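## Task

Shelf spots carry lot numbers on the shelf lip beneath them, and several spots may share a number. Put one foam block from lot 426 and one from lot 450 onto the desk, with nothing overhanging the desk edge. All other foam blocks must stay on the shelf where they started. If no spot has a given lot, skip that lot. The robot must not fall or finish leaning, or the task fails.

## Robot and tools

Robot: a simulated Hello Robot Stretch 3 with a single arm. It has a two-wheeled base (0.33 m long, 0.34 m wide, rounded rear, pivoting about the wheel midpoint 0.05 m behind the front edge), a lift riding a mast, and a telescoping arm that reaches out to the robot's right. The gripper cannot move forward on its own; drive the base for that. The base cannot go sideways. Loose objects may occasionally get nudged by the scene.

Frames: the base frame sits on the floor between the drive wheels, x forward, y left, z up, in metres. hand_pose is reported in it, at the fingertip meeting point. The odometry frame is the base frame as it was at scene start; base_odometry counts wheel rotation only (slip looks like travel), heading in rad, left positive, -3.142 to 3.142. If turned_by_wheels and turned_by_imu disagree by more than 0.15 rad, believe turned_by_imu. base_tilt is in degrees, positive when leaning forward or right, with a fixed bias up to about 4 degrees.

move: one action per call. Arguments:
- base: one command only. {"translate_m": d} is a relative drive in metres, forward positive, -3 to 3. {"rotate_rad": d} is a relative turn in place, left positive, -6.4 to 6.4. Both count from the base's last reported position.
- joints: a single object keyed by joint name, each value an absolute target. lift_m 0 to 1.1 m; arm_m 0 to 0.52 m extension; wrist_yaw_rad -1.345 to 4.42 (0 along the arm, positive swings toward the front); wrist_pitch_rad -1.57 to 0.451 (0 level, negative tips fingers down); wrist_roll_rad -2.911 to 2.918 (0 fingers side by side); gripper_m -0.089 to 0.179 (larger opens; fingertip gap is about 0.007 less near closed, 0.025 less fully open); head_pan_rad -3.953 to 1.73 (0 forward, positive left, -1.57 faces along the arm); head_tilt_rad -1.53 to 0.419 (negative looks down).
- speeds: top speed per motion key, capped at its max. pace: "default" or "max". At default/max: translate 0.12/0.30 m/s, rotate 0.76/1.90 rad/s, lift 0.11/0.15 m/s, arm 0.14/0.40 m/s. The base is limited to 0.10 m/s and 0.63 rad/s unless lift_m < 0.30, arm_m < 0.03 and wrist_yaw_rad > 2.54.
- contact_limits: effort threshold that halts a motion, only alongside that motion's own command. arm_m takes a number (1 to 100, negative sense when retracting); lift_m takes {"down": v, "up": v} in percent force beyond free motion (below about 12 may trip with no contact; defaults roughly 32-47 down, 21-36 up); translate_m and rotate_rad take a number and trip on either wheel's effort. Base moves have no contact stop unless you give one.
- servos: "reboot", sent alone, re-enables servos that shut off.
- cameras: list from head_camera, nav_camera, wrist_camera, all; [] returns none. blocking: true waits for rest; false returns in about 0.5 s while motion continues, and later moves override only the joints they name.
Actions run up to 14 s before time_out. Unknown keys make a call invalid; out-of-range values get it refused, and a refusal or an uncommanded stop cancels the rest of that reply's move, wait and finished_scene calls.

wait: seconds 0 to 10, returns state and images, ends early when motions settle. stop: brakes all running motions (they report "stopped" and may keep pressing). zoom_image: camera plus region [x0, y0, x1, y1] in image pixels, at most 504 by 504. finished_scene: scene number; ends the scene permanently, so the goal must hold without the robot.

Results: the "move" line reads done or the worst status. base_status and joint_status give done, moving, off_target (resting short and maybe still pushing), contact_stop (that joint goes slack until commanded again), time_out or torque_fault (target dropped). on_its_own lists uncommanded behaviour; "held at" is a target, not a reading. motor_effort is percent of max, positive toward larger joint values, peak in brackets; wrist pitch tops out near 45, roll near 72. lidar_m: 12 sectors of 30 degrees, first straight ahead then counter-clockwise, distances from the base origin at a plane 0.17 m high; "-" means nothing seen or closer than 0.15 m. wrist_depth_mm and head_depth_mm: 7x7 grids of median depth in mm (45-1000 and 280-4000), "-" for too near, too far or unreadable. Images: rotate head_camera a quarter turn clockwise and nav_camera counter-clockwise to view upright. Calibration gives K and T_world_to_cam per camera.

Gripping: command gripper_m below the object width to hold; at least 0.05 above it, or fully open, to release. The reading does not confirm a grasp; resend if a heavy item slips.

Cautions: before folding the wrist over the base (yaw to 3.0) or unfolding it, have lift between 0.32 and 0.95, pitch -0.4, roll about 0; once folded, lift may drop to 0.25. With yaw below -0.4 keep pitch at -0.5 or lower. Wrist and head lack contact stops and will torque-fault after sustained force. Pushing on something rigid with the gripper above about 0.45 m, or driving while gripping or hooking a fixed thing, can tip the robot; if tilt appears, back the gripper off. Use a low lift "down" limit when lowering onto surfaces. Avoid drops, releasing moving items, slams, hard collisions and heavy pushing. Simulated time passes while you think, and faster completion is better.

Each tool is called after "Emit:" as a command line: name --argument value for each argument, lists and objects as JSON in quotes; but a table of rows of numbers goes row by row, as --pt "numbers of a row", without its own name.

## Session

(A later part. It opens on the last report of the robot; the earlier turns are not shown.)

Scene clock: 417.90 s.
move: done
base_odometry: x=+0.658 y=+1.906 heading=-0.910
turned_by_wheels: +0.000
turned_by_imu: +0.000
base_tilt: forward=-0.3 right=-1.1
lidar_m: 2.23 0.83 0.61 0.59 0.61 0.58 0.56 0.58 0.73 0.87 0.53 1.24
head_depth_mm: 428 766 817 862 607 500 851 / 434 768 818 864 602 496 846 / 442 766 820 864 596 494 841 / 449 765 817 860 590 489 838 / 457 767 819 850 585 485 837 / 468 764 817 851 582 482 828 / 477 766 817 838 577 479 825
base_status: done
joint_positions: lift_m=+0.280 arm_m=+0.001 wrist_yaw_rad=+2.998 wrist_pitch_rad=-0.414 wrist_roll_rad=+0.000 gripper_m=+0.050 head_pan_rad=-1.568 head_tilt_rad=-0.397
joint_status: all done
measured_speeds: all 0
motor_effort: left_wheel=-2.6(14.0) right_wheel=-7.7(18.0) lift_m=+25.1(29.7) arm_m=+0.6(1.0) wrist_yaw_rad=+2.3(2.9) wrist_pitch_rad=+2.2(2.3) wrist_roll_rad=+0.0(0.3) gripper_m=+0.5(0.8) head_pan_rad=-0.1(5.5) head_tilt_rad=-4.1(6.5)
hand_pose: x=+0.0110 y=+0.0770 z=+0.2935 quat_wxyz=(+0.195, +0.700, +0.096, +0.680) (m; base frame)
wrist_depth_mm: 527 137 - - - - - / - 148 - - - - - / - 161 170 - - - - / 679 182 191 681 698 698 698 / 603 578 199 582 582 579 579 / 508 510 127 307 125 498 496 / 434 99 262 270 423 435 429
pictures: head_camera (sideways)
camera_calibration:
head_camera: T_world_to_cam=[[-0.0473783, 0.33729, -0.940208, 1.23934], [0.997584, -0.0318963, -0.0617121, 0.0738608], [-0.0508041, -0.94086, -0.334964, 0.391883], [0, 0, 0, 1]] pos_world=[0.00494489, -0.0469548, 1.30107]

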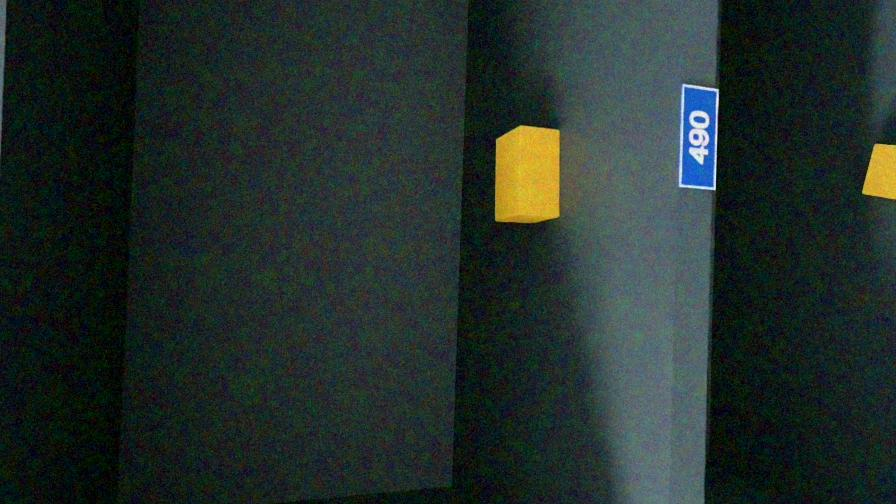

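Emit:
move --joints '{"head_tilt_rad": -0.75}' --pace "max" --cameras '["head_camera"]'

Scene clock: 421.20 s.
move: done
base_odometry: x=+0.658 y=+1.906 heading=-0.910
turned_by_wheels: +0.000
turned_by_imu: +0.000
base_tilt: forward=-0.4 right=-1.3
lidar_m: 2.23 0.83 0.61 0.59 0.61 0.58 0.56 0.58 0.73 0.87 0.53 1.24
head_depth_mm: 713 789 622 525 948 832 1116 / 713 792 605 519 944 831 1106 / 716 790 592 515 938 818 1092 / 715 779 603 511 934 837 1099 / 715 779 598 505 924 832 1097 / 719 781 589 1025 920 828 1097 / 719 778 583 860 889 824 1070
base_status: not commanded
joint_positions: lift_m=+0.280 arm_m=+0.001 wrist_yaw_rad=+2.998 wrist_pitch_rad=-0.414 wrist_roll_rad=+0.000 gripper_m=+0.050 head_pan_rad=-1.570 head_tilt_rad=-0.761
joint_status: all done
measured_speeds: all 0
motor_effort: left_wheel=-2.6(2.8) right_wheel=-7.7(8.2) lift_m=+28.5(28.5) arm_m=+2.4(2.4) wrist_yaw_rad=+1.4(2.4) wrist_pitch_rad=+2.2(2.3) wrist_roll_rad=-0.1(0.3) gripper_m=+0.2(0.7) head_pan_rad=-3.0(3.5) head_tilt_rad=-4.3(7.8)
hand_pose: x=+0.0110 y=+0.0770 z=+0.2935 quat_wxyz=(+0.195, +0.700, +0.096, +0.680) (m; base frame)
wrist_depth_mm: 530 137 - - - - - / - 147 - - - - - / - 161 169 - - - - / 667 182 191 690 703 702 699 / 602 574 199 588 583 577 580 / 510 509 127 307 125 498 494 / 435 99 260 270 422 430 432
pictures: head_camera (sideways)
camera_calibration:
head_camera: T_world_to_cam=[[-0.0469841, 0.650346, -0.758184, 1.00196], [0.997499, -0.00958066, -0.0700322, 0.0846714], [-0.0528091, -0.759578, -0.648269, 0.799559], [0, 0, 0, 1]] pos_world=[0.00484037, -0.04348, 1.28393]

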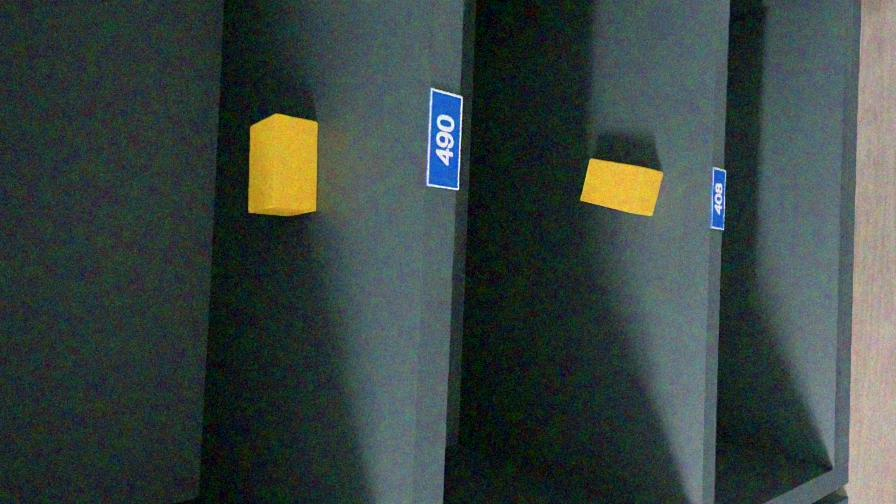

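Emit:
move --base '{"translate_m": 2.75}' --joints '{"head_tilt_rad": -0.7, "head_pan_rad": -1.6}' --pace "max" --cameras '["head_camera"]'

Scene clock: 454.27 s.
move: done
base_odometry: x=+2.346 y=-0.265 heading=-0.910
turned_by_wheels: +0.000
turned_by_imu: +0.002
base_tilt: forward=-0.3 right=-1.1
lidar_m: 1.45 0.80 0.59 0.57 0.59 0.81 2.30 0.62 0.62 0.89 0.59 1.50
head_depth_mm: 730 817 711 553 995 844 1077 / 726 813 702 552 996 840 1112 / 726 812 694 544 985 835 1109 / 725 807 584 540 980 830 1103 / 722 806 676 535 973 825 1099 / 720 804 668 529 969 819 1096 / 719 804 660 524 960 818 1083
base_status: done
joint_positions: lift_m=+0.280 arm_m=+0.001 wrist_yaw_rad=+2.998 wrist_pitch_rad=-0.414 wrist_roll_rad=+0.000 gripper_m=+0.050 head_pan_rad=-1.600 head_tilt_rad=-0.700
joint_status: all done
measured_speeds: all 0
motor_effort: left_wheel=+5.9(14.6) right_wheel=+0.2(14.4) lift_m=+26.0(29.3) arm_m=+6.8(7.6) wrist_yaw_rad=+1.3(3.6) wrist_pitch_rad=+2.1(2.3) wrist_roll_rad=+0.0(0.3) gripper_m=+0.4(0.9) head_pan_rad=+3.5(4.1) head_tilt_rad=-5.8(6.9)
hand_pose: x=+0.0110 y=+0.0770 z=+0.2935 quat_wxyz=(+0.195, +0.700, +0.096, +0.680) (m; base frame)
wrist_depth_mm: 526 137 539 - - - - / - 147 - - - - - / - 162 170 - - - - / - 181 189 679 678 698 683 / 596 579 198 591 581 578 582 / 513 509 127 309 125 496 494 / 434 99 260 269 423 431 432
pictures: head_camera (sideways)
camera_calibration:
head_camera: T_world_to_cam=[[-0.0286213, 0.603797, -0.796624, 1.05191], [0.996618, -0.0441791, -0.069292, 0.0837751], [-0.0770324, -0.795913, -0.60049, 0.737504], [0, 0, 0, 1]] pos_world=[0.00342701, -0.0444487, 1.28665]

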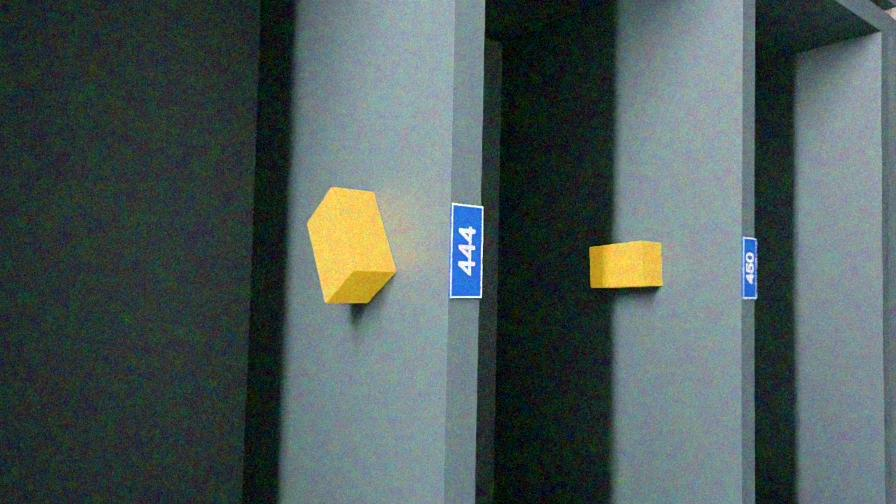

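Emit:
move --joints '{"lift_m": 0.6}' --pace "max" --cameras '[]'

Emit:
move --joints '{"wrist_yaw_rad": 0.0}' --cameras '[]'

Emit:
move --joints '{"gripper_m": 0.179, "wrist_pitch_rad": -0.25}' --cameras '["wrist_camera"]'

Scene clock: 474.07 s.
move: done
base_odometry: x=+2.346 y=-0.265 heading=-0.910
turned_by_wheels: +0.000
turned_by_imu: +0.000
base_tilt: forward=-0.3 right=-1.3
lidar_m: 1.45 0.80 0.59 0.57 0.59 0.81 2.31 0.62 0.62 0.89 0.59 1.51
head_depth_mm: 729 816 710 554 993 847 1072 / 728 813 701 551 991 839 1108 / 724 810 692 545 989 836 1105 / 724 809 585 539 984 830 1100 / 722 807 675 535 975 821 1095 / 718 804 667 529 967 818 1089 / 718 803 659 526 963 817 1087
base_status: not commanded
joint_positions: lift_m=+0.600 arm_m=+0.001 wrist_yaw_rad=+2.998 wrist_pitch_rad=-0.414 wrist_roll_rad=+0.000 gripper_m=+0.050 head_pan_rad=-1.600 head_tilt_rad=-0.700
joint_status: all done
measured_speeds: all 0
motor_effort: left_wheel=+5.5(6.5) right_wheel=+0.3(1.4) lift_m=+27.2(34.1) arm_m=+9.5(9.7) wrist_yaw_rad=+1.2(2.9) wrist_pitch_rad=+2.1(2.3) wrist_roll_rad=+0.2(0.3) gripper_m=+0.2(0.8) head_pan_rad=+3.2(4.0) head_tilt_rad=-5.4(6.2)
hand_pose: x=+0.0110 y=+0.0770 z=+0.6135 quat_wxyz=(+0.195, +0.700, +0.096, +0.680) (m; base frame)
wrist_depth_mm: 530 137 546 - - - - / - 147 - - - - - / - 161 169 - - - - / - 179 188 - - - - / - - 196 - 147 - - / 834 - 127 859 124 868 874 / 786 100 282 774 742 763 751
pictures: none
No camera images: "cameras" was empty.

Scene clock: 476.57 s.
move: done
base_odometry: x=+2.346 y=-0.265 heading=-0.910
turned_by_wheels: +0.000
turned_by_imu: +0.000
base_tilt: forward=-0.4 right=-1.3
lidar_m: 1.45 0.80 0.59 0.57 0.59 0.81 2.31 0.62 0.62 0.89 0.59 1.51
head_depth_mm: 732 814 709 554 993 844 1070 / 725 813 702 551 993 839 1112 / 725 810 694 545 987 835 1109 / 724 808 585 539 980 830 634 / 719 806 677 535 975 824 1073 / 721 804 668 529 966 822 1096 / 719 803 660 524 961 816 1089
base_status: not commanded
joint_positions: lift_m=+0.600 arm_m=+0.001 wrist_yaw_rad=+0.003 wrist_pitch_rad=-0.414 wrist_roll_rad=+0.000 gripper_m=+0.050 head_pan_rad=-1.600 head_tilt_rad=-0.700
joint_status: all done
measured_speeds: all 0
motor_effort: left_wheel=+6.2(6.6) right_wheel=+0.2(1.5) lift_m=+23.9(26.6) arm_m=+10.5(10.6) wrist_yaw_rad=-3.2(6.8) wrist_pitch_rad=+2.2(2.3) wrist_roll_rad=-0.1(0.3) gripper_m=+0.6(0.9) head_pan_rad=+3.3(3.9) head_tilt_rad=-5.3(6.8)
hand_pose: x=-0.0208 y=-0.3704 z=+0.6135 quat_wxyz=(+0.693, +0.147, -0.691, -0.145) (m; base frame)
wrist_depth_mm: - - - - - - 574 / - - - - - - 570 / - - - - - - - / - - - - 319 328 325 / 293 293 290 287 284 283 283 / - 291 126 - 125 273 265 / - 99 - - - 679 -
pictures: none
No camera images: "cameras" was empty.

Scene clock: 478.40 s.
move: done
base_odometry: x=+2.346 y=-0.265 heading=-0.910
turned_by_wheels: +0.000
turned_by_imu: +0.000
base_tilt: forward=-0.3 right=-1.2
lidar_m: 1.45 0.80 0.59 0.57 0.59 0.81 2.30 0.62 0.62 0.89 0.59 1.50
head_depth_mm: 729 814 711 554 991 845 1078 / 727 813 701 551 995 842 1104 / 725 810 694 545 986 834 1112 / 726 809 583 540 982 830 1056 / 723 807 678 536 974 825 1053 / 719 805 669 529 968 823 1091 / 720 801 660 524 963 818 1088
base_status: not commanded
joint_positions: lift_m=+0.600 arm_m=+0.001 wrist_yaw_rad=+0.003 wrist_pitch_rad=-0.273 wrist_roll_rad=+0.000 gripper_m=+0.179 head_pan_rad=-1.600 head_tilt_rad=-0.700
joint_status: all done
measured_speeds: all 0
motor_effort: left_wheel=+5.8(6.5) right_wheel=+0.8(1.5) lift_m=+25.3(25.3) arm_m=+11.2(11.6) wrist_yaw_rad=-3.9(4.5) wrist_pitch_rad=+3.9(6.2) wrist_roll_rad=-0.1(0.3) gripper_m=+0.3(84.6) head_pan_rad=+2.4(3.9) head_tilt_rad=-5.9(6.2)
hand_pose: x=-0.0208 y=-0.3858 z=+0.6464 quat_wxyz=(+0.701, +0.098, -0.700, -0.095) (m; base frame)
wrist_depth_mm: - - - - - - 555 / - - - - - - 590 / - - - - - - 594 / - - - - - - - / - 142 - - - - - / 123 144 302 300 298 297 295 / - 279 275 269 267 266 105
pictures: wrist_camera
camera_calibration:
wrist_camera: T_world_to_cam=[[-0.998869, -0.0432429, -0.019761, -0.0180447], [-0.0021989, 0.457209, -0.889357, 0.783806], [0.0474933, -0.888308, -0.456787, 0.119778], [0, 0, 0, 1]] pos_world=[-0.0219894, -0.252743, 0.75144]

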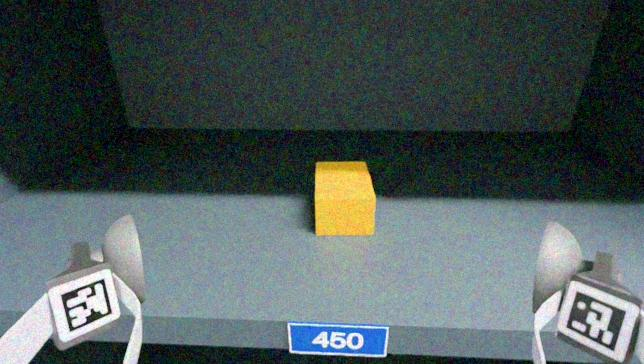

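Emit:
move --joints '{"lift_m": 0.52}' --cameras '[]'

Emit:
move --joints '{"arm_m": 0.205}' --contact_limits '{"arm_m": 40}' --cameras '["wrist_camera"]'

Emit:
move --joints '{"gripper_m": 0.025}' --cameras '["wrist_camera"]'

Emit:
move --joints '{"lift_m": 0.565}' --cameras '["wrist_camera"]'

Scene clock: 493.10 s.
move: done
base_odometry: x=+2.346 y=-0.265 heading=-0.910
turned_by_wheels: +0.000
turned_by_imu: +0.000
base_tilt: forward=-0.4 right=-1.1
lidar_m: 1.45 0.80 0.59 0.57 0.59 0.81 2.31 0.62 0.62 0.89 0.59 1.51
head_depth_mm: 728 816 709 553 991 842 1073 / 728 811 702 552 993 837 1115 / 726 812 693 546 991 837 1085 / 723 808 583 540 985 828 1103 / 723 807 675 534 976 825 1078 / 719 803 668 529 965 822 1097 / 720 803 659 524 959 817 1084
base_status: not commanded
joint_positions: lift_m=+0.520 arm_m=+0.001 wrist_yaw_rad=+0.003 wrist_pitch_rad=-0.272 wrist_roll_rad=+0.000 gripper_m=+0.179 head_pan_rad=-1.600 head_tilt_rad=-0.700
joint_status: all done
measured_speeds: all 0
motor_effort: left_wheel=+6.0(6.4) right_wheel=+0.4(1.6) lift_m=+24.1(26.1) arm_m=+12.8(12.8) wrist_yaw_rad=-2.0(4.9) wrist_pitch_rad=+3.5(3.7) wrist_roll_rad=+0.0(0.3) gripper_m=+0.7(1.3) head_pan_rad=+2.8(3.7) head_tilt_rad=-5.2(5.9)
hand_pose: x=-0.0208 y=-0.3859 z=+0.5668 quat_wxyz=(+0.701, +0.097, -0.700, -0.095) (m; base frame)
wrist_depth_mm: - - - - - - 555 / - - - - - - 582 / - - - - - - - / 304 302 301 297 298 296 294 / 246 238 241 243 231 231 229 / - 140 244 - 236 230 - / - - - - - - 105
pictures: none
No camera images: "cameras" was empty.

Scene clock: 495.83 s.
move: done
base_odometry: x=+2.346 y=-0.265 heading=-0.910
turned_by_wheels: +0.000
turned_by_imu: +0.000
base_tilt: forward=-0.3 right=-1.3
lidar_m: 1.45 0.80 0.59 0.57 0.59 0.82 2.30 0.62 0.62 0.89 0.59 1.50
head_depth_mm: 728 815 710 533 990 846 1073 / 726 812 700 550 999 838 1113 / 726 808 693 543 989 796 530 / 722 811 583 540 976 669 1056 / 723 805 675 532 973 822 1096 / 721 804 667 529 968 821 1092 / 718 800 660 524 959 816 1087
base_status: not commanded
joint_positions: lift_m=+0.520 arm_m=+0.205 wrist_yaw_rad=+0.003 wrist_pitch_rad=-0.272 wrist_roll_rad=+0.000 gripper_m=+0.179 head_pan_rad=-1.600 head_tilt_rad=-0.700
joint_status: all done
measured_speeds: all 0
motor_effort: left_wheel=+5.9(6.4) right_wheel=+0.2(1.4) lift_m=+26.8(27.1) arm_m=+12.6(14.7) wrist_yaw_rad=-4.1(4.6) wrist_pitch_rad=+3.5(3.6) wrist_roll_rad=-0.1(0.3) gripper_m=+0.1(1.3) head_pan_rad=+2.8(3.6) head_tilt_rad=-5.1(5.9)
contact_limits: arm_m 40 (drawing in: default 31, maximum 55; extending or still: default 39, maximum 69)
hand_pose: x=-0.0208 y=-0.5904 z=+0.5668 quat_wxyz=(+0.701, +0.097, -0.700, -0.095) (m; base frame)
wrist_depth_mm: - 397 398 395 392 389 381 / - - - - - - 400 / - - - - - - - / 302 302 299 - 296 295 295 / 236 223 232 155 170 229 228 / 122 177 190 130 136 188 - / 118 160 160 138 144 158 105
pictures: wrist_camera
camera_calibration:
wrist_camera: T_world_to_cam=[[-0.998879, -0.0430464, -0.0197028, -0.028416], [-0.00209746, 0.456018, -0.889968, 0.806112], [0.0472947, -0.888929, -0.455597, -0.0994644], [0, 0, 0, 1]] pos_world=[-0.0219892, -0.457242, 0.671538]

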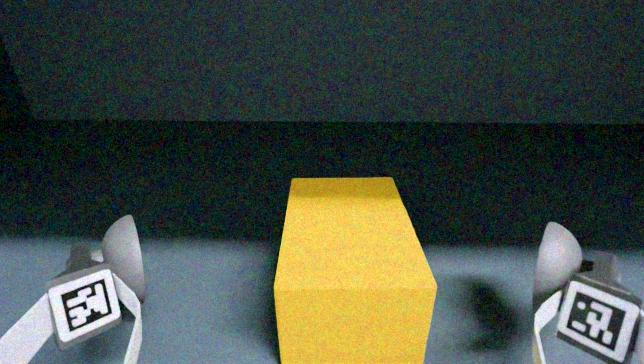

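Scene clock: 497.90 s.
move: done
base_odometry: x=+2.346 y=-0.265 heading=-0.910
turned_by_wheels: +0.000
turned_by_imu: +0.000
base_tilt: forward=-0.3 right=-1.1
lidar_m: 1.45 0.80 0.59 0.57 0.59 0.81 2.30 0.62 0.62 0.89 0.59 1.51
head_depth_mm: 729 814 711 534 992 844 1074 / 726 810 702 551 992 839 1112 / 727 811 693 544 986 797 530 / 724 809 584 540 981 667 1055 / 722 805 675 535 974 825 1096 / 721 806 668 530 966 817 1096 / 721 803 661 523 960 816 1086
base_status: not commanded
joint_positions: lift_m=+0.520 arm_m=+0.205 wrist_yaw_rad=+0.003 wrist_pitch_rad=-0.272 wrist_roll_rad=+0.000 gripper_m=+0.026 head_pan_rad=-1.600 head_tilt_rad=-0.700
joint_status: all done
measured_speeds: all 0
motor_effort: left_wheel=+6.4(6.4) right_wheel=+1.1(1.6) lift_m=+29.9(30.2) arm_m=+8.6(12.5) wrist_yaw_rad=-2.2(4.4) wrist_pitch_rad=+3.5(3.6) wrist_roll_rad=-0.1(0.3) gripper_m=-14.4(86.6) head_pan_rad=+3.2(3.6) head_tilt_rad=-5.5(5.6)
contact_limits: arm_m 40 (drawing in: default 31, maximum 55; extending or still: default 39, maximum 69)
hand_pose: x=-0.0209 y=-0.5904 z=+0.5668 quat_wxyz=(+0.701, +0.097, -0.700, -0.095) (m; base frame)
wrist_depth_mm: - 399 398 394 393 388 386 / - - - - - - 400 / - - - - - - - / 303 301 300 - 295 293 293 / 235 234 158 155 154 228 227 / 191 191 129 133 127 187 186 / 166 101 155 143 149 149 162
pictures: wrist_camera
camera_calibration:
wrist_camera: T_world_to_cam=[[-0.998888, -0.0428233, -0.0197025, -0.0283142], [-0.00199605, 0.456023, -0.889966, 0.806115], [0.047096, -0.888937, -0.455602, -0.0994699], [0, 0, 0, 1]] pos_world=[-0.021989, -0.457242, 0.671538]

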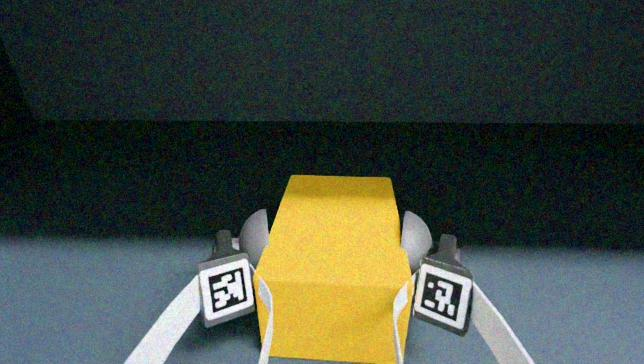

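Scene clock: 499.13 s.
move: done
base_odometry: x=+2.346 y=-0.265 heading=-0.910
turned_by_wheels: +0.000
turned_by_imu: +0.000
base_tilt: forward=-0.3 right=-1.3
lidar_m: 1.45 0.80 0.59 0.57 0.59 0.81 2.30 0.62 0.62 0.89 0.59 1.51
head_depth_mm: 729 817 709 534 993 846 1079 / 729 812 700 550 997 837 1091 / 725 812 694 545 987 561 515 / 725 808 585 541 955 558 1060 / 721 810 677 535 973 823 1101 / 720 803 669 530 968 818 1087 / 718 802 659 524 962 819 1089
base_status: not commanded
joint_positions: lift_m=+0.565 arm_m=+0.205 wrist_yaw_rad=+0.003 wrist_pitch_rad=-0.272 wrist_roll_rad=+0.000 gripper_m=+0.026 head_pan_rad=-1.600 head_tilt_rad=-0.700
joint_status: all done
measured_speeds: all 0
motor_effort: left_wheel=+5.9(6.4) right_wheel=+0.5(1.4) lift_m=+29.1(32.2) arm_m=+6.7(8.8) wrist_yaw_rad=-1.6(4.4) wrist_pitch_rad=+3.7(3.7) wrist_roll_rad=+0.3(0.3) gripper_m=-14.3(14.8) head_pan_rad=+2.4(3.5) head_tilt_rad=-4.8(5.6)
contact_limits: arm_m 40 (drawing in: default 31, maximum 55; extending or still: default 39, maximum 69)
hand_pose: x=-0.0209 y=-0.5904 z=+0.6118 quat_wxyz=(+0.701, +0.097, -0.700, -0.095) (m; base frame)
wrist_depth_mm: - 400 397 396 392 387 381 / - - - - - - 401 / - - - - - - - / - - - - - - - / 311 297 154 155 149 303 290 / 254 261 129 133 127 247 249 / 213 100 200 143 198 198 210
pictures: wrist_camera
camera_calibration:
wrist_camera: T_world_to_cam=[[-0.998888, -0.0428233, -0.0197025, -0.0274276], [-0.00199605, 0.456023, -0.889966, 0.846164], [0.047096, -0.888937, -0.455602, -0.0789678], [0, 0, 0, 1]] pos_world=[-0.021989, -0.457242, 0.716538]

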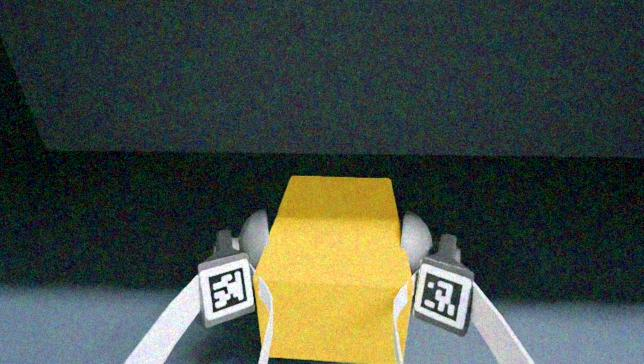

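Emit:
move --joints '{"arm_m": 0.0}' --speeds '{"arm_m": 0.25}' --cameras '["wrist_camera"]'

Emit:
move --joints '{"lift_m": 0.6, "wrist_yaw_rad": 1.57, "wrist_pitch_rad": -0.4}' --cameras '[]'

Emit:
move --joints '{"lift_m": 0.45, "wrist_yaw_rad": 2.58}' --cameras '[]'

Emit:
move --base '{"translate_m": 0.9}' --joints '{"lift_m": 0.288}' --pace "max" --cameras '["wrist_camera"]'

Emit:
move --base '{"rotate_rad": 1.571}' --pace "max" --cameras '[]'

Emit:
move --base '{"translate_m": -1.29}' --pace "max" --cameras '[]'

Emit:
move --base '{"rotate_rad": -1.308}' --joints '{"head_tilt_rad": -0.5, "head_pan_rad": -1.57}' --pace "max" --cameras '["wrist_camera"]'

Scene clock: 524.17 s.
move: done
base_odometry: x=+2.346 y=-0.265 heading=-0.910
turned_by_wheels: +0.000
turned_by_imu: +0.000
base_tilt: forward=-0.2 right=-1.2
lidar_m: 1.45 0.80 0.59 0.57 0.59 0.81 2.30 0.62 0.62 0.88 0.59 1.51
head_depth_mm: 729 815 710 554 992 848 1076 / 728 814 703 551 996 840 1118 / 723 810 694 546 992 836 1108 / 722 808 585 539 978 793 649 / 722 807 677 536 978 825 1070 / 719 804 668 530 970 821 1095 / 721 802 659 525 959 817 1090
base_status: not commanded
joint_positions: lift_m=+0.565 arm_m=+0.001 wrist_yaw_rad=+0.003 wrist_pitch_rad=-0.272 wrist_roll_rad=+0.000 gripper_m=+0.026 head_pan_rad=-1.600 head_tilt_rad=-0.700
joint_status: all done
measured_speeds: all 0
motor_effort: left_wheel=+6.1(6.4) right_wheel=+1.1(1.4) lift_m=+24.0(30.1) arm_m=-12.3(13.7) wrist_yaw_rad=-2.9(4.3) wrist_pitch_rad=+3.5(3.7) wrist_roll_rad=+0.0(0.3) gripper_m=-14.4(14.9) head_pan_rad=+2.2(3.4) head_tilt_rad=-4.5(5.7)
hand_pose: x=-0.0209 y=-0.3859 z=+0.6118 quat_wxyz=(+0.701, +0.097, -0.700, -0.095) (m; base frame)
wrist_depth_mm: - - - - - - 551 / - - - - - - 596 / - - - - - - - / - - - - - - - / 313 297 155 155 149 305 292 / 268 265 129 133 127 249 248 / - 100 - 143 135 120 248
pictures: wrist_camera
camera_calibration:
wrist_camera: T_world_to_cam=[[-0.998888, -0.0428233, -0.0197025, -0.0186702], [-0.00199605, 0.456023, -0.889966, 0.752907], [0.047096, -0.888937, -0.455602, 0.10282], [0, 0, 0, 1]] pos_world=[-0.021989, -0.252742, 0.716538]

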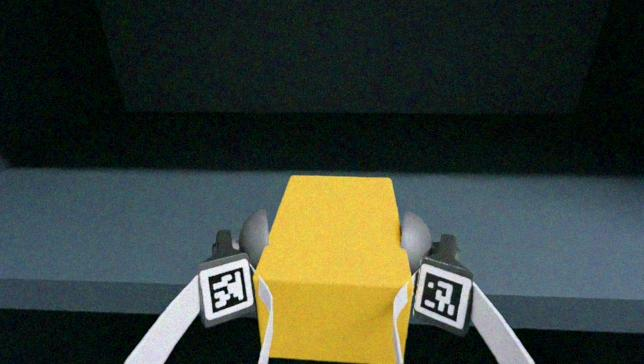

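Scene clock: 525.97 s.
move: done
base_odometry: x=+2.346 y=-0.265 heading=-0.910
turned_by_wheels: +0.000
turned_by_imu: +0.000
base_tilt: forward=-0.2 right=-1.1
lidar_m: 1.45 0.80 0.59 0.57 0.59 0.82 2.31 0.62 0.62 0.89 0.59 1.51
head_depth_mm: 727 816 710 555 995 846 1069 / 727 816 704 551 993 838 1115 / 724 810 691 546 986 833 1102 / 723 808 585 540 982 830 1098 / 722 804 678 535 979 825 1100 / 721 804 670 529 967 821 1092 / 719 802 660 525 960 816 1087
base_status: not commanded
joint_positions: lift_m=+0.600 arm_m=+0.001 wrist_yaw_rad=+1.567 wrist_pitch_rad=-0.413 wrist_roll_rad=+0.000 gripper_m=+0.026 head_pan_rad=-1.600 head_tilt_rad=-0.700
joint_status: all done
measured_speeds: all 0
motor_effort: left_wheel=+6.3(6.3) right_wheel=+0.8(1.6) lift_m=+29.3(31.1) arm_m=-11.4(12.7) wrist_yaw_rad=+2.5(5.8) wrist_pitch_rad=+2.1(4.0) wrist_roll_rad=+0.0(0.3) gripper_m=-14.2(14.6) head_pan_rad=+2.1(3.2) head_tilt_rad=-4.8(5.4)
hand_pose: x=+0.2036 y=-0.1465 z=+0.6138 quat_wxyz=(+0.593, +0.591, -0.387, +0.386) (m; base frame)
wrist_depth_mm: - - - - - - - / - - - - - - - / - - - - - - - / - - - - - - 394 / 931 - 155 155 155 - 396 / 839 921 129 133 127 873 - / 783 101 734 143 141 120 -
pictures: none
No camera images: "cameras" was empty.

Scene clock: 528.17 s.
move: done
base_odometry: x=+2.346 y=-0.265 heading=-0.910
turned_by_wheels: +0.000
turned_by_imu: +0.000
base_tilt: forward=-0.4 right=-1.3
lidar_m: 1.45 0.80 0.59 0.57 0.59 0.82 2.30 0.62 0.62 0.89 0.59 1.50
head_depth_mm: 730 816 708 555 990 844 1075 / 729 813 699 551 997 841 1115 / 725 811 695 545 988 838 1107 / 723 807 585 540 984 830 1101 / 722 807 679 533 972 823 1097 / 722 805 669 530 968 820 1092 / 720 802 661 525 965 816 1091
base_status: not commanded
joint_positions: lift_m=+0.450 arm_m=+0.001 wrist_yaw_rad=+2.577 wrist_pitch_rad=-0.415 wrist_roll_rad=+0.000 gripper_m=+0.026 head_pan_rad=-1.600 head_tilt_rad=-0.700
joint_status: all done
measured_speeds: all 0
motor_effort: left_wheel=+6.3(6.4) right_wheel=+0.8(1.5) lift_m=+23.7(29.0) arm_m=-11.1(12.1) wrist_yaw_rad=+2.4(5.1) wrist_pitch_rad=+2.3(2.4) wrist_roll_rad=+0.3(0.3) gripper_m=-13.7(14.7) head_pan_rad=+3.2(3.2) head_tilt_rad=-4.1(5.2)
hand_pose: x=+0.0990 y=+0.0443 z=+0.4634 quat_wxyz=(+0.333, +0.705, -0.053, +0.624) (m; base frame)
wrist_depth_mm: 474 524 - - - - - / 505 537 - - - - - / 529 - - - - - - / - - - - 979 983 985 / - - 153 155 155 812 812 / 629 - 129 133 127 699 700 / 213 101 588 143 141 589 605
pictures: none
No camera images: "cameras" was empty.

Scene clock: 533.23 s.
move: done
base_odometry: x=+2.899 y=-0.976 heading=-0.910
turned_by_wheels: +0.000
turned_by_imu: +0.001
base_tilt: forward=-0.3 right=-1.1
lidar_m: 0.56 0.58 0.58 0.56 0.58 0.80 2.28 0.64 0.66 2.12 0.79 0.58
head_depth_mm: 2646 2844 2973 2169 1160 1147 1134 / 2696 2920 2826 2152 1689 1392 1188 / 2641 3018 2914 2109 1673 1379 1176 / 2630 2968 2886 2110 1668 1371 1168 / 2645 2928 2885 2102 1645 1366 1162 / 2571 2792 2588 2087 1638 1364 1162 / 1745 1781 1787 1807 1590 1355 1157
base_status: done
joint_positions: lift_m=+0.288 arm_m=+0.001 wrist_yaw_rad=+2.578 wrist_pitch_rad=-0.416 wrist_roll_rad=+0.000 gripper_m=+0.026 head_pan_rad=-1.600 head_tilt_rad=-0.700
joint_status: all done
measured_speeds: all 0
motor_effort: left_wheel=+4.1(11.6) right_wheel=-0.6(14.5) lift_m=+24.4(30.0) arm_m=-9.2(11.1) wrist_yaw_rad=+2.6(4.3) wrist_pitch_rad=+2.3(2.6) wrist_roll_rad=+0.3(0.3) gripper_m=-14.0(14.8) head_pan_rad=+2.2(3.3) head_tilt_rad=-4.2(5.5)
hand_pose: x=+0.0989 y=+0.0443 z=+0.3011 quat_wxyz=(+0.333, +0.705, -0.052, +0.624) (m; base frame)
wrist_depth_mm: 467 507 - - - - - / 490 535 - - - - - / 524 - - - - - - / 547 - 699 756 723 - - / 570 599 157 155 154 584 - / 518 530 129 133 127 506 489 / 213 101 273 142 141 428 439
pictures: wrist_camera
camera_calibration:
wrist_camera: T_world_to_cam=[[0.863924, -0.502987, -0.0252719, -0.0488985], [-0.30909, -0.489934, -0.815124, 0.330241], [0.397615, 0.712017, -0.578735, 0.269575], [0, 0, 0, 1]] pos_world=[0.0371318, -0.0547407, 0.423964]

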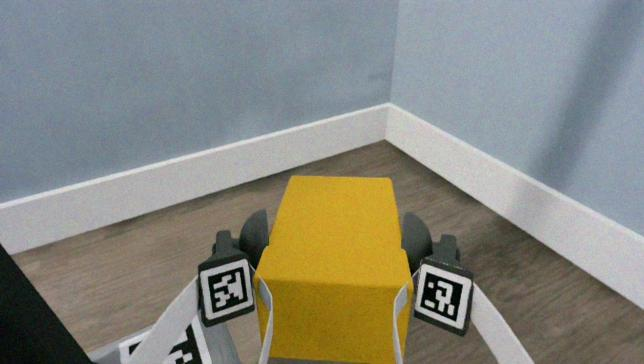

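Scene clock: 535.37 s.
move: done
base_odometry: x=+2.899 y=-0.976 heading=+0.661
turned_by_wheels: +1.571
turned_by_imu: +1.540
base_tilt: forward=-0.3 right=-1.2
lidar_m: 0.56 0.58 0.78 2.10 0.64 0.64 2.31 0.81 0.59 0.56 0.58 0.58
head_depth_mm: 451 504 573 665 791 976 1160 / 450 502 570 662 783 968 1148 / 448 500 568 657 780 958 1143 / 445 498 564 654 773 947 1135 / 443 496 561 647 769 938 1118 / 443 494 560 647 762 932 1115 / 440 491 556 639 756 927 1105
base_status: done
joint_positions: lift_m=+0.288 arm_m=+0.001 wrist_yaw_rad=+2.578 wrist_pitch_rad=-0.416 wrist_roll_rad=+0.000 gripper_m=+0.026 head_pan_rad=-1.600 head_tilt_rad=-0.700
joint_status: not commanded
measured_speeds: all 0
motor_effort: left_wheel=-7.1(15.3) right_wheel=+7.8(14.8) lift_m=+27.7(27.7) arm_m=-12.1(12.9) wrist_yaw_rad=+2.1(3.5) wrist_pitch_rad=+2.4(2.6) wrist_roll_rad=+0.0(0.3) gripper_m=-14.2(14.6) head_pan_rad=+2.1(3.0) head_tilt_rad=-4.0(5.0)
hand_pose: x=+0.0989 y=+0.0443 z=+0.3011 quat_wxyz=(+0.333, +0.705, -0.052, +0.624) (m; base frame)
wrist_depth_mm: - - - - - 512 427 / - - - - - 518 445 / 939 956 925 914 782 533 464 / 739 738 731 781 723 564 486 / 606 600 157 155 155 571 499 / 519 531 129 133 127 508 488 / 212 100 272 143 141 426 441
pictures: none
No camera images: "cameras" was empty.

Scene clock: 541.03 s.
move: done
base_odometry: x=+1.880 y=-1.767 heading=+0.661
turned_by_wheels: +0.000
turned_by_imu: -0.001
base_tilt: forward=-0.4 right=-1.1
lidar_m: 1.84 0.63 0.58 1.42 1.96 1.66 1.91 0.83 0.60 0.58 0.60 0.81
head_depth_mm: 464 519 591 685 810 1000 1166 / 462 517 587 679 807 992 1161 / 459 514 584 676 800 985 1148 / 458 512 581 672 795 974 1139 / 455 509 578 667 791 967 1130 / 455 507 574 664 784 956 1124 / 453 505 571 657 777 948 1120
base_status: done
joint_positions: lift_m=+0.288 arm_m=+0.001 wrist_yaw_rad=+2.578 wrist_pitch_rad=-0.416 wrist_roll_rad=+0.000 gripper_m=+0.026 head_pan_rad=-1.600 head_tilt_rad=-0.700
joint_status: not commanded
measured_speeds: all 0
motor_effort: left_wheel=-7.4(16.8) right_wheel=-2.1(11.6) lift_m=+27.2(29.4) arm_m=-8.1(12.3) wrist_yaw_rad=+2.2(3.1) wrist_pitch_rad=+2.4(2.7) wrist_roll_rad=+0.1(0.4) gripper_m=-14.3(15.0) head_pan_rad=+2.4(3.0) head_tilt_rad=-4.1(4.9)
hand_pose: x=+0.0988 y=+0.0443 z=+0.3011 quat_wxyz=(+0.333, +0.705, -0.052, +0.624) (m; base frame)
wrist_depth_mm: - - - - - - - / - - - - - - - / 949 934 913 - - 894 885 / 748 747 736 759 714 713 711 / 609 607 157 155 155 595 586 / 518 532 129 133 127 509 499 / 212 100 274 143 141 427 439
pictures: none
No camera images: "cameras" was empty.

Scene clock: 543.00 s.
move: done
base_odometry: x=+1.880 y=-1.767 heading=-0.647
turned_by_wheels: -1.308
turned_by_imu: -1.283
base_tilt: forward=-0.3 right=-1.3
lidar_m: 0.58 0.67 1.17 0.88 0.62 0.77 3.72 1.67 1.66 1.15 0.67 0.58
head_depth_mm: 1521 1636 1762 1909 2024 1644 1324 / 1560 1690 1817 1999 2076 1624 1316 / 1610 1708 1873 2041 2108 1612 1318 / 1638 1748 1900 2110 2078 1597 1312 / 1345 1452 1563 1715 1830 1586 1294 / 1061 1121 1192 1271 1367 1442 1288 / 877 918 963 1018 1074 1144 1195
base_status: done
joint_positions: lift_m=+0.288 arm_m=+0.001 wrist_yaw_rad=+2.578 wrist_pitch_rad=-0.416 wrist_roll_rad=+0.000 gripper_m=+0.026 head_pan_rad=-1.570 head_tilt_rad=-0.500
joint_status: all done
measured_speeds: all 0
motor_effort: left_wheel=+5.9(14.4) right_wheel=-7.9(15.2) lift_m=+25.9(27.7) arm_m=-12.6(12.8) wrist_yaw_rad=+1.6(2.6) wrist_pitch_rad=+2.4(2.6) wrist_roll_rad=-0.1(0.3) gripper_m=-14.1(14.6) head_pan_rad=+3.8(5.0) head_tilt_rad=+3.8(6.1)
hand_pose: x=+0.0988 y=+0.0443 z=+0.3011 quat_wxyz=(+0.333, +0.705, -0.052, +0.624) (m; base frame)
wrist_depth_mm: - - - - - - - / - - - - - - - / 958 928 907 911 910 - - / 741 734 727 785 724 688 - / 604 604 156 155 155 596 574 / 516 531 130 133 127 506 496 / 213 100 272 143 141 424 436
pictures: wrist_camera
camera_calibration:
wrist_camera: T_world_to_cam=[[0.863959, -0.502925, -0.0253213, -0.0488756], [-0.309102, -0.489957, -0.815107, 0.330233], [0.397531, 0.712045, -0.578757, 0.269589], [0, 0, 0, 1]] pos_world=[0.0371319, -0.0547407, 0.423964]

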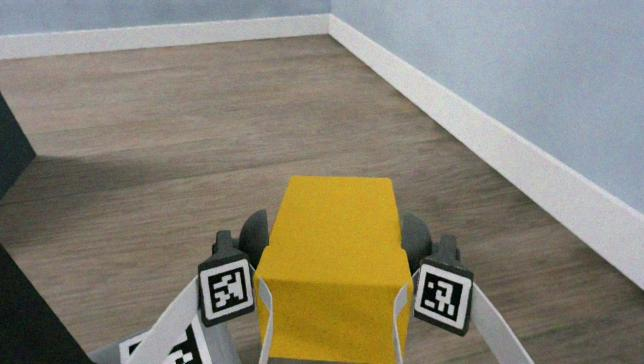

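Emit:
move --base '{"translate_m": -1.728}' --pace "max" --cameras '[]'

Emit:
move --base '{"rotate_rad": -0.263}' --joints '{"lift_m": 0.55}' --pace "max" --cameras '[]'

Emit:
move --joints '{"lift_m": 0.8, "wrist_yaw_rad": 0.0, "wrist_pitch_rad": -0.25}' --cameras '["head_camera", "wrist_camera"]'

Scene clock: 559.80 s.
move: done
base_odometry: x=+0.501 y=-0.726 heading=-0.647
turned_by_wheels: +0.000
turned_by_imu: -0.001
base_tilt: forward=-0.3 right=-1.3
lidar_m: 2.23 0.95 0.83 0.83 0.96 1.67 2.04 1.68 1.03 0.81 1.29 2.23
head_depth_mm: 1159 1242 1341 1377 956 816 1323 / 1189 1276 1374 1369 950 1472 1316 / 1220 1308 1419 1346 944 1512 1303 / 1249 1354 1457 1333 932 1508 1269 / 1284 1385 1505 1320 925 1547 1298 / 1318 1433 1557 1318 958 1591 1286 / 1358 1462 1616 1290 996 1531 1292
base_status: done
joint_positions: lift_m=+0.288 arm_m=+0.001 wrist_yaw_rad=+2.578 wrist_pitch_rad=-0.416 wrist_roll_rad=+0.000 gripper_m=+0.026 head_pan_rad=-1.570 head_tilt_rad=-0.500
joint_status: not commanded
measured_speeds: all 0
motor_effort: left_wheel=-2.1(14.1) right_wheel=-6.3(14.8) lift_m=+26.1(26.6) arm_m=-10.2(12.1) wrist_yaw_rad=+1.6(3.3) wrist_pitch_rad=+2.6(2.6) wrist_roll_rad=+0.2(0.3) gripper_m=-14.4(14.8) head_pan_rad=+2.8(4.1) head_tilt_rad=+2.1(3.9)
hand_pose: x=+0.0988 y=+0.0443 z=+0.3011 quat_wxyz=(+0.333, +0.705, -0.052, +0.624) (m; base frame)
wrist_depth_mm: - - - 859 - - - / - - - 935 - - - / - 839 887 907 900 898 883 / 732 743 746 792 708 711 700 / 611 608 156 155 155 585 584 / 520 534 129 133 127 504 500 / 213 100 273 143 141 433 441
pictures: none
No camera images: "cameras" was empty.

Scene clock: 562.33 s.
move: done
base_odometry: x=+0.501 y=-0.726 heading=-0.909
turned_by_wheels: -0.263
turned_by_imu: -0.258
base_tilt: forward=-0.3 right=-1.3
lidar_m: 2.23 1.17 0.86 0.83 0.86 1.18 2.05 2.03 1.04 0.81 1.05 2.08
head_depth_mm: 1209 1306 1426 1380 924 1531 1328 / 1204 1298 1421 1363 928 1327 1316 / 1207 1306 1422 1358 944 1508 1307 / 1199 1300 1409 1342 935 1457 1305 / 1204 1298 1419 1320 930 1496 1276 / 1205 1300 1418 1307 921 1535 1290 / 1204 1304 1425 1287 910 1519 1290
base_status: done
joint_positions: lift_m=+0.550 arm_m=+0.001 wrist_yaw_rad=+2.578 wrist_pitch_rad=-0.416 wrist_roll_rad=+0.000 gripper_m=+0.026 head_pan_rad=-1.570 head_tilt_rad=-0.500
joint_status: all done
measured_speeds: all 0
motor_effort: left_wheel=+5.1(13.2) right_wheel=-9.9(14.9) lift_m=+29.5(32.8) arm_m=-11.3(11.4) wrist_yaw_rad=+1.2(3.0) wrist_pitch_rad=+2.5(2.6) wrist_roll_rad=-0.1(0.3) gripper_m=-14.6(14.8) head_pan_rad=+3.5(3.8) head_tilt_rad=+2.1(2.9)
hand_pose: x=+0.0988 y=+0.0442 z=+0.5631 quat_wxyz=(+0.333, +0.705, -0.052, +0.624) (m; base frame)
wrist_depth_mm: - - 847 - - - - / - - 930 - - - - / - - - - - - - / - - - - - - - / - 948 155 155 155 941 944 / 842 857 129 133 127 824 816 / 212 100 682 143 141 692 709
pictures: none
No camera images: "cameras" was empty.

Scene clock: 565.43 s.
move: done
base_odometry: x=+0.501 y=-0.726 heading=-0.909
turned_by_wheels: +0.000
turned_by_imu: +0.000
base_tilt: forward=-0.5 right=-1.3
lidar_m: 2.23 1.17 0.86 0.83 0.86 1.18 2.05 2.02 1.04 0.81 1.05 2.08
head_depth_mm: 1208 1304 1423 1383 922 1528 1332 / 1205 1310 1423 1364 929 1323 1314 / 1207 1304 1421 1352 944 1502 1218 / 1209 1305 1415 1336 933 798 337 / 1206 1297 1425 1317 927 1512 1231 / 1204 1307 1423 1311 923 1534 1287 / 1207 1302 1418 1283 911 1521 1293
base_status: not commanded
joint_positions: lift_m=+0.800 arm_m=+0.001 wrist_yaw_rad=+0.003 wrist_pitch_rad=-0.273 wrist_roll_rad=+0.000 gripper_m=+0.026 head_pan_rad=-1.570 head_tilt_rad=-0.500
joint_status: all done
measured_speeds: all 0
motor_effort: left_wheel=+4.8(5.7) right_wheel=-10.4(11.4) lift_m=+28.5(33.0) arm_m=-12.3(12.6) wrist_yaw_rad=-4.0(6.7) wrist_pitch_rad=+4.0(6.4) wrist_roll_rad=-0.1(0.3) gripper_m=-14.3(14.7) head_pan_rad=+3.3(3.8) head_tilt_rad=+1.5(2.5)
hand_pose: x=-0.0208 y=-0.3858 z=+0.8463 quat_wxyz=(+0.701, +0.098, -0.700, -0.096) (m; base frame)
wrist_depth_mm: - - - - - - - / - - - - - - - / - - - - - - - / - - - - - - - / - - 154 155 153 - - / - - 129 133 127 - - / - 110 - 143 141 - -
pictures: head_camera (sideways), wrist_camera
camera_calibration:
head_camera: T_world_to_cam=[[-0.0466246, 0.432116, -0.900612, 1.18768], [0.99751, -0.0276205, -0.0648934, 0.0779916], [-0.0529168, -0.901395, -0.429752, 0.515211], [0, 0, 0, 1]] pos_world=[0.00484116, -0.0466535, 1.29612]
wrist_camera: T_world_to_cam=[[-0.998874, -0.0431, -0.0198246, -0.0139979], [-0.00209833, 0.457611, -0.88915, 0.961496], [0.0473943, -0.888107, -0.457186, 0.211518], [0, 0, 0, 1]] pos_world=[-0.0219894, -0.252744, 0.95134]

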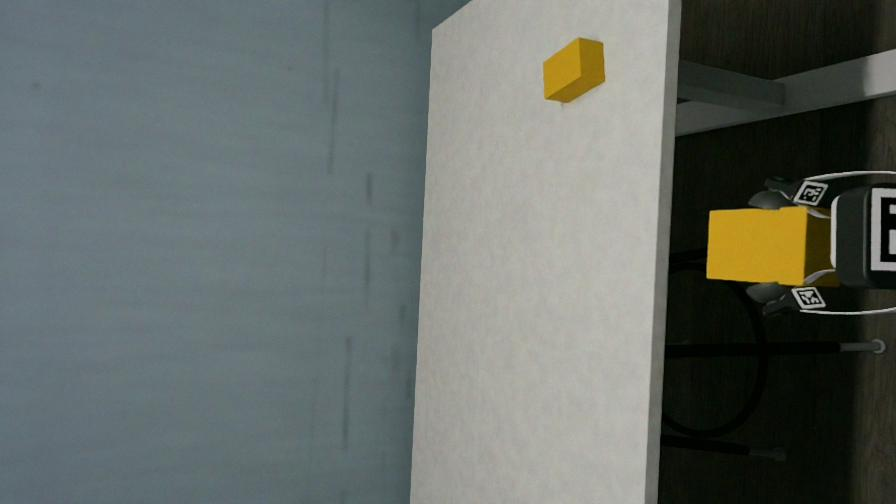

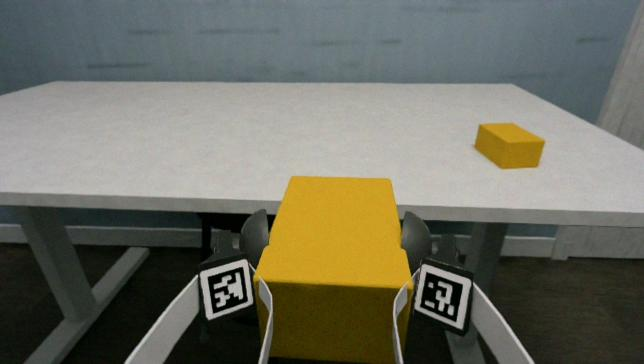

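Emit:
move --joints '{"arm_m": 0.40}' --speeds '{"arm_m": 0.25}' --contact_limits '{"arm_m": 40}' --cameras '[]'

Emit:
move --joints '{"lift_m": 0.698}' --speeds '{"lift_m": 0.05}' --contact_limits '{"lift_m": {"down": 13}}' --cameras '["wrist_camera"]'

Scene clock: 578.10 s.
move: done
base_odometry: x=+0.501 y=-0.726 heading=-0.909
turned_by_wheels: +0.000
turned_by_imu: +0.000
base_tilt: forward=-0.3 right=-1.3
lidar_m: 2.23 1.17 0.86 0.83 0.86 1.18 2.05 2.02 1.05 0.81 1.05 2.08
head_depth_mm: 1209 1305 1418 1381 920 816 304 / 1211 1304 1417 1371 510 366 1251 / 1207 1303 1427 1345 557 1510 1311 / 1203 1303 1415 1339 615 1461 1312 / 1203 1301 1415 1314 928 1495 1266 / 1202 1299 1418 1304 921 1534 1295 / 1201 1310 1412 1289 914 1520 1287
base_status: not commanded
joint_positions: lift_m=+0.800 arm_m=+0.400 wrist_yaw_rad=+0.003 wrist_pitch_rad=-0.273 wrist_roll_rad=+0.000 gripper_m=+0.026 head_pan_rad=-1.570 head_tilt_rad=-0.500
joint_status: all done
measured_speeds: all 0
motor_effort: left_wheel=+5.2(5.7) right_wheel=-10.7(11.6) lift_m=+29.3(30.2) arm_m=+13.1(14.7) wrist_yaw_rad=-3.5(4.6) wrist_pitch_rad=+3.7(4.0) wrist_roll_rad=+0.0(0.5) gripper_m=-14.3(14.8) head_pan_rad=+2.6(3.6) head_tilt_rad=+0.7(1.3)
contact_limits: arm_m 40 (drawing in: default 31, maximum 55; extending or still: default 39, maximum 69)
hand_pose: x=-0.0208 y=-0.7852 z=+0.8463 quat_wxyz=(+0.701, +0.098, -0.700, -0.096) (m; base frame)
wrist_depth_mm: - - - - - - - / - - - - - - - / - - - - - - - / - - - - - - - / - - 151 155 148 - - / - - 129 133 127 - - / - 100 - 142 134 106 -
pictures: none
No camera images: "cameras" was empty.

Scene clock: 580.67 s.
move: done
base_odometry: x=+0.501 y=-0.726 heading=-0.909
turned_by_wheels: +0.000
turned_by_imu: +0.000
base_tilt: forward=-0.4 right=-1.2
lidar_m: 2.23 1.17 0.86 0.83 0.86 1.18 2.05 2.03 1.05 0.81 1.05 2.08
head_depth_mm: 1210 1307 1410 1376 918 1528 1328 / 1205 1303 1418 1361 931 791 391 / 1207 1303 1419 1360 630 603 1283 / 1212 1307 1419 1342 705 1387 1301 / 1203 1295 1422 1321 928 1493 1271 / 1206 1301 1420 1308 921 1529 1295 / 1212 1300 1424 1289 917 1521 1287
base_status: not commanded
joint_positions: lift_m=+0.698 arm_m=+0.400 wrist_yaw_rad=+0.002 wrist_pitch_rad=-0.242 wrist_roll_rad=+0.000 gripper_m=+0.026 head_pan_rad=-1.570 head_tilt_rad=-0.500
joint_status: all done
measured_speeds: all 0
motor_effort: left_wheel=+5.3(5.7) right_wheel=-10.6(11.5) lift_m=+18.6(26.7) arm_m=+11.2(13.3) wrist_yaw_rad=-2.6(4.2) wrist_pitch_rad=-2.0(4.0) wrist_roll_rad=+0.2(0.3) gripper_m=-14.2(14.8) head_pan_rad=+3.0(3.5) head_tilt_rad=+0.5(0.9)
contact_limits: arm_m 40 (drawing in: default 31, maximum 55; extending or still: default 39, maximum 69); lift_m down 13 (down: maximum 72; up: maximum 65)
hand_pose: x=-0.0209 y=-0.7880 z=+0.7520 quat_wxyz=(+0.702, +0.086, -0.701, -0.085) (m; base frame)
wrist_depth_mm: - - - - - - - / - - - - - - - / - - - - - - - / - - - - - - - / - - 150 155 148 - - / - - 129 132 126 - - / - 100 - 140 133 106 -
pictures: wrist_camera
camera_calibration:
wrist_camera: T_world_to_cam=[[-0.998898, -0.0431296, -0.0185072, -0.0342957], [-0.00179799, 0.429211, -0.903202, 1.04989], [0.0468982, -0.902174, -0.428816, -0.221358], [0, 0, 0, 1]] pos_world=[-0.0219889, -0.651809, 0.852709]

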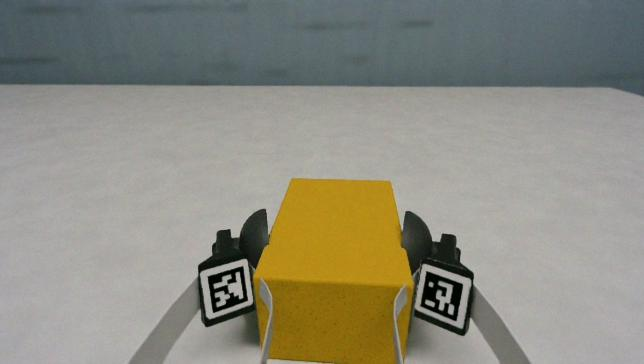

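Emit:
move --joints '{"gripper_m": 0.17}' --cameras '[]'

Emit:
move --joints '{"arm_m": 0.05}' --speeds '{"arm_m": 0.3}' --cameras '["head_camera"]'

Scene clock: 586.97 s.
move: done
base_odometry: x=+0.501 y=-0.726 heading=-0.909
turned_by_wheels: +0.000
turned_by_imu: +0.000
base_tilt: forward=-0.2 right=-1.3
lidar_m: 2.23 1.17 0.86 0.83 0.86 1.18 2.05 2.03 1.05 0.80 1.05 2.08
head_depth_mm: 1206 1305 1418 1381 919 1530 1315 / 1204 1306 1416 1367 930 790 391 / 1207 1313 1425 1341 630 601 1290 / 1208 1299 1415 1342 708 1385 1306 / 1212 1309 1416 1313 920 1493 1268 / 1203 1304 1411 1308 919 1527 1297 / 1204 1308 1417 1286 915 1518 1287
base_status: not commanded
joint_positions: lift_m=+0.698 arm_m=+0.400 wrist_yaw_rad=+0.002 wrist_pitch_rad=-0.263 wrist_roll_rad=+0.000 gripper_m=+0.170 head_pan_rad=-1.570 head_tilt_rad=-0.500
joint_status: all done
measured_speeds: all 0
motor_effort: left_wheel=+5.2(5.5) right_wheel=-10.5(11.0) lift_m=+28.6(30.0) arm_m=+8.2(9.9) wrist_yaw_rad=-2.0(4.6) wrist_pitch_rad=+2.0(2.1) wrist_roll_rad=-0.2(0.3) gripper_m=+0.7(84.9) head_pan_rad=+2.7(3.0) head_tilt_rad=-1.0(1.5)
contact_limits: arm_m 40 (drawing in: default 31, maximum 55; extending or still: default 39, maximum 69); lift_m down 13 (down: maximum 72; up: maximum 65)
hand_pose: x=-0.0209 y=-0.7861 z=+0.7468 quat_wxyz=(+0.701, +0.094, -0.700, -0.092) (m; base frame)
wrist_depth_mm: - - - - - - - / - - - - - - - / - - - - - - - / - - - - - - - / - 143 - 143 143 - - / - 124 - 131 128 - - / - - - 141 - - 106
pictures: none
No camera images: "cameras" was empty.

Scene clock: 590.40 s.
move: done
base_odometry: x=+0.501 y=-0.726 heading=-0.909
turned_by_wheels: +0.000
turned_by_imu: +0.000
base_tilt: forward=-0.3 right=-1.2
lidar_m: 2.23 1.17 0.86 0.83 0.86 1.18 2.04 2.03 1.04 0.81 1.05 2.08
head_depth_mm: 1208 1314 1418 1384 923 1528 1324 / 1207 1306 1416 1370 928 1322 1292 / 1215 1303 1424 1353 937 1514 1276 / 1206 1305 1419 1335 898 1450 1313 / 1200 1297 1428 1321 927 1496 1240 / 1206 1301 1416 1304 923 1530 1285 / 1204 1305 1419 1292 915 1524 1286
base_status: not commanded
joint_positions: lift_m=+0.698 arm_m=+0.050 wrist_yaw_rad=+0.002 wrist_pitch_rad=-0.264 wrist_roll_rad=+0.000 gripper_m=+0.170 head_pan_rad=-1.570 head_tilt_rad=-0.500
joint_status: all done
measured_speeds: all 0
motor_effort: left_wheel=+5.3(5.5) right_wheel=-10.4(10.9) lift_m=+26.3(29.5) arm_m=-11.6(14.4) wrist_yaw_rad=-2.8(4.1) wrist_pitch_rad=+2.0(2.2) wrist_roll_rad=-0.1(0.3) gripper_m=+0.9(1.1) head_pan_rad=+1.9(3.0) head_tilt_rad=-1.2(2.1)
contact_limits: lift_m down 13 (down: maximum 72; up: maximum 65)
hand_pose: x=-0.0209 y=-0.4361 z=+0.7466 quat_wxyz=(+0.701, +0.094, -0.700, -0.092) (m; base frame)
wrist_depth_mm: - - - - - - - / - - - - - - - / - - - - - - - / - - - - - - - / - - - - - - - / 117 141 - - - 134 - / 116 954 - - 981 920 106
pictures: head_camera (sideways)
camera_calibration:
head_camera: T_world_to_cam=[[-0.0466246, 0.432116, -0.900612, 1.18768], [0.99751, -0.0276205, -0.0648934, 0.0779916], [-0.0529168, -0.901395, -0.429752, 0.515211], [0, 0, 0, 1]] pos_world=[0.00484116, -0.0466535, 1.29612]

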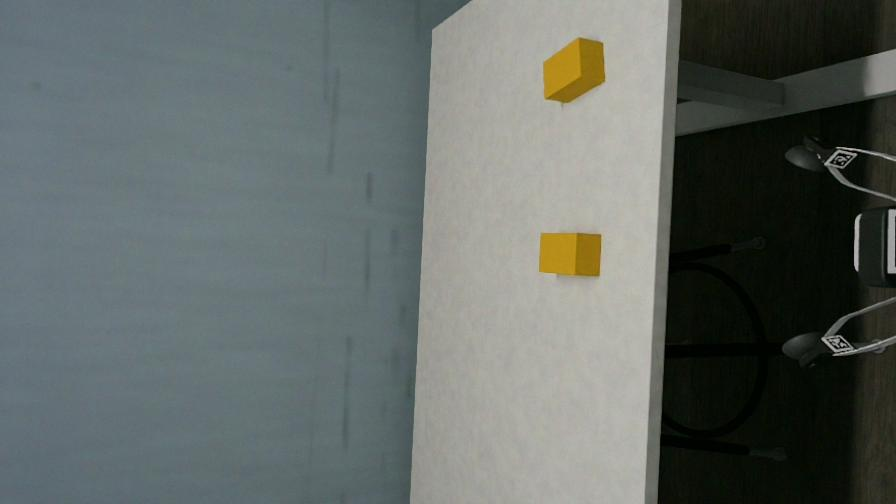

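Emit:
finished_scene --scene 3

The scene is finished: the task was done.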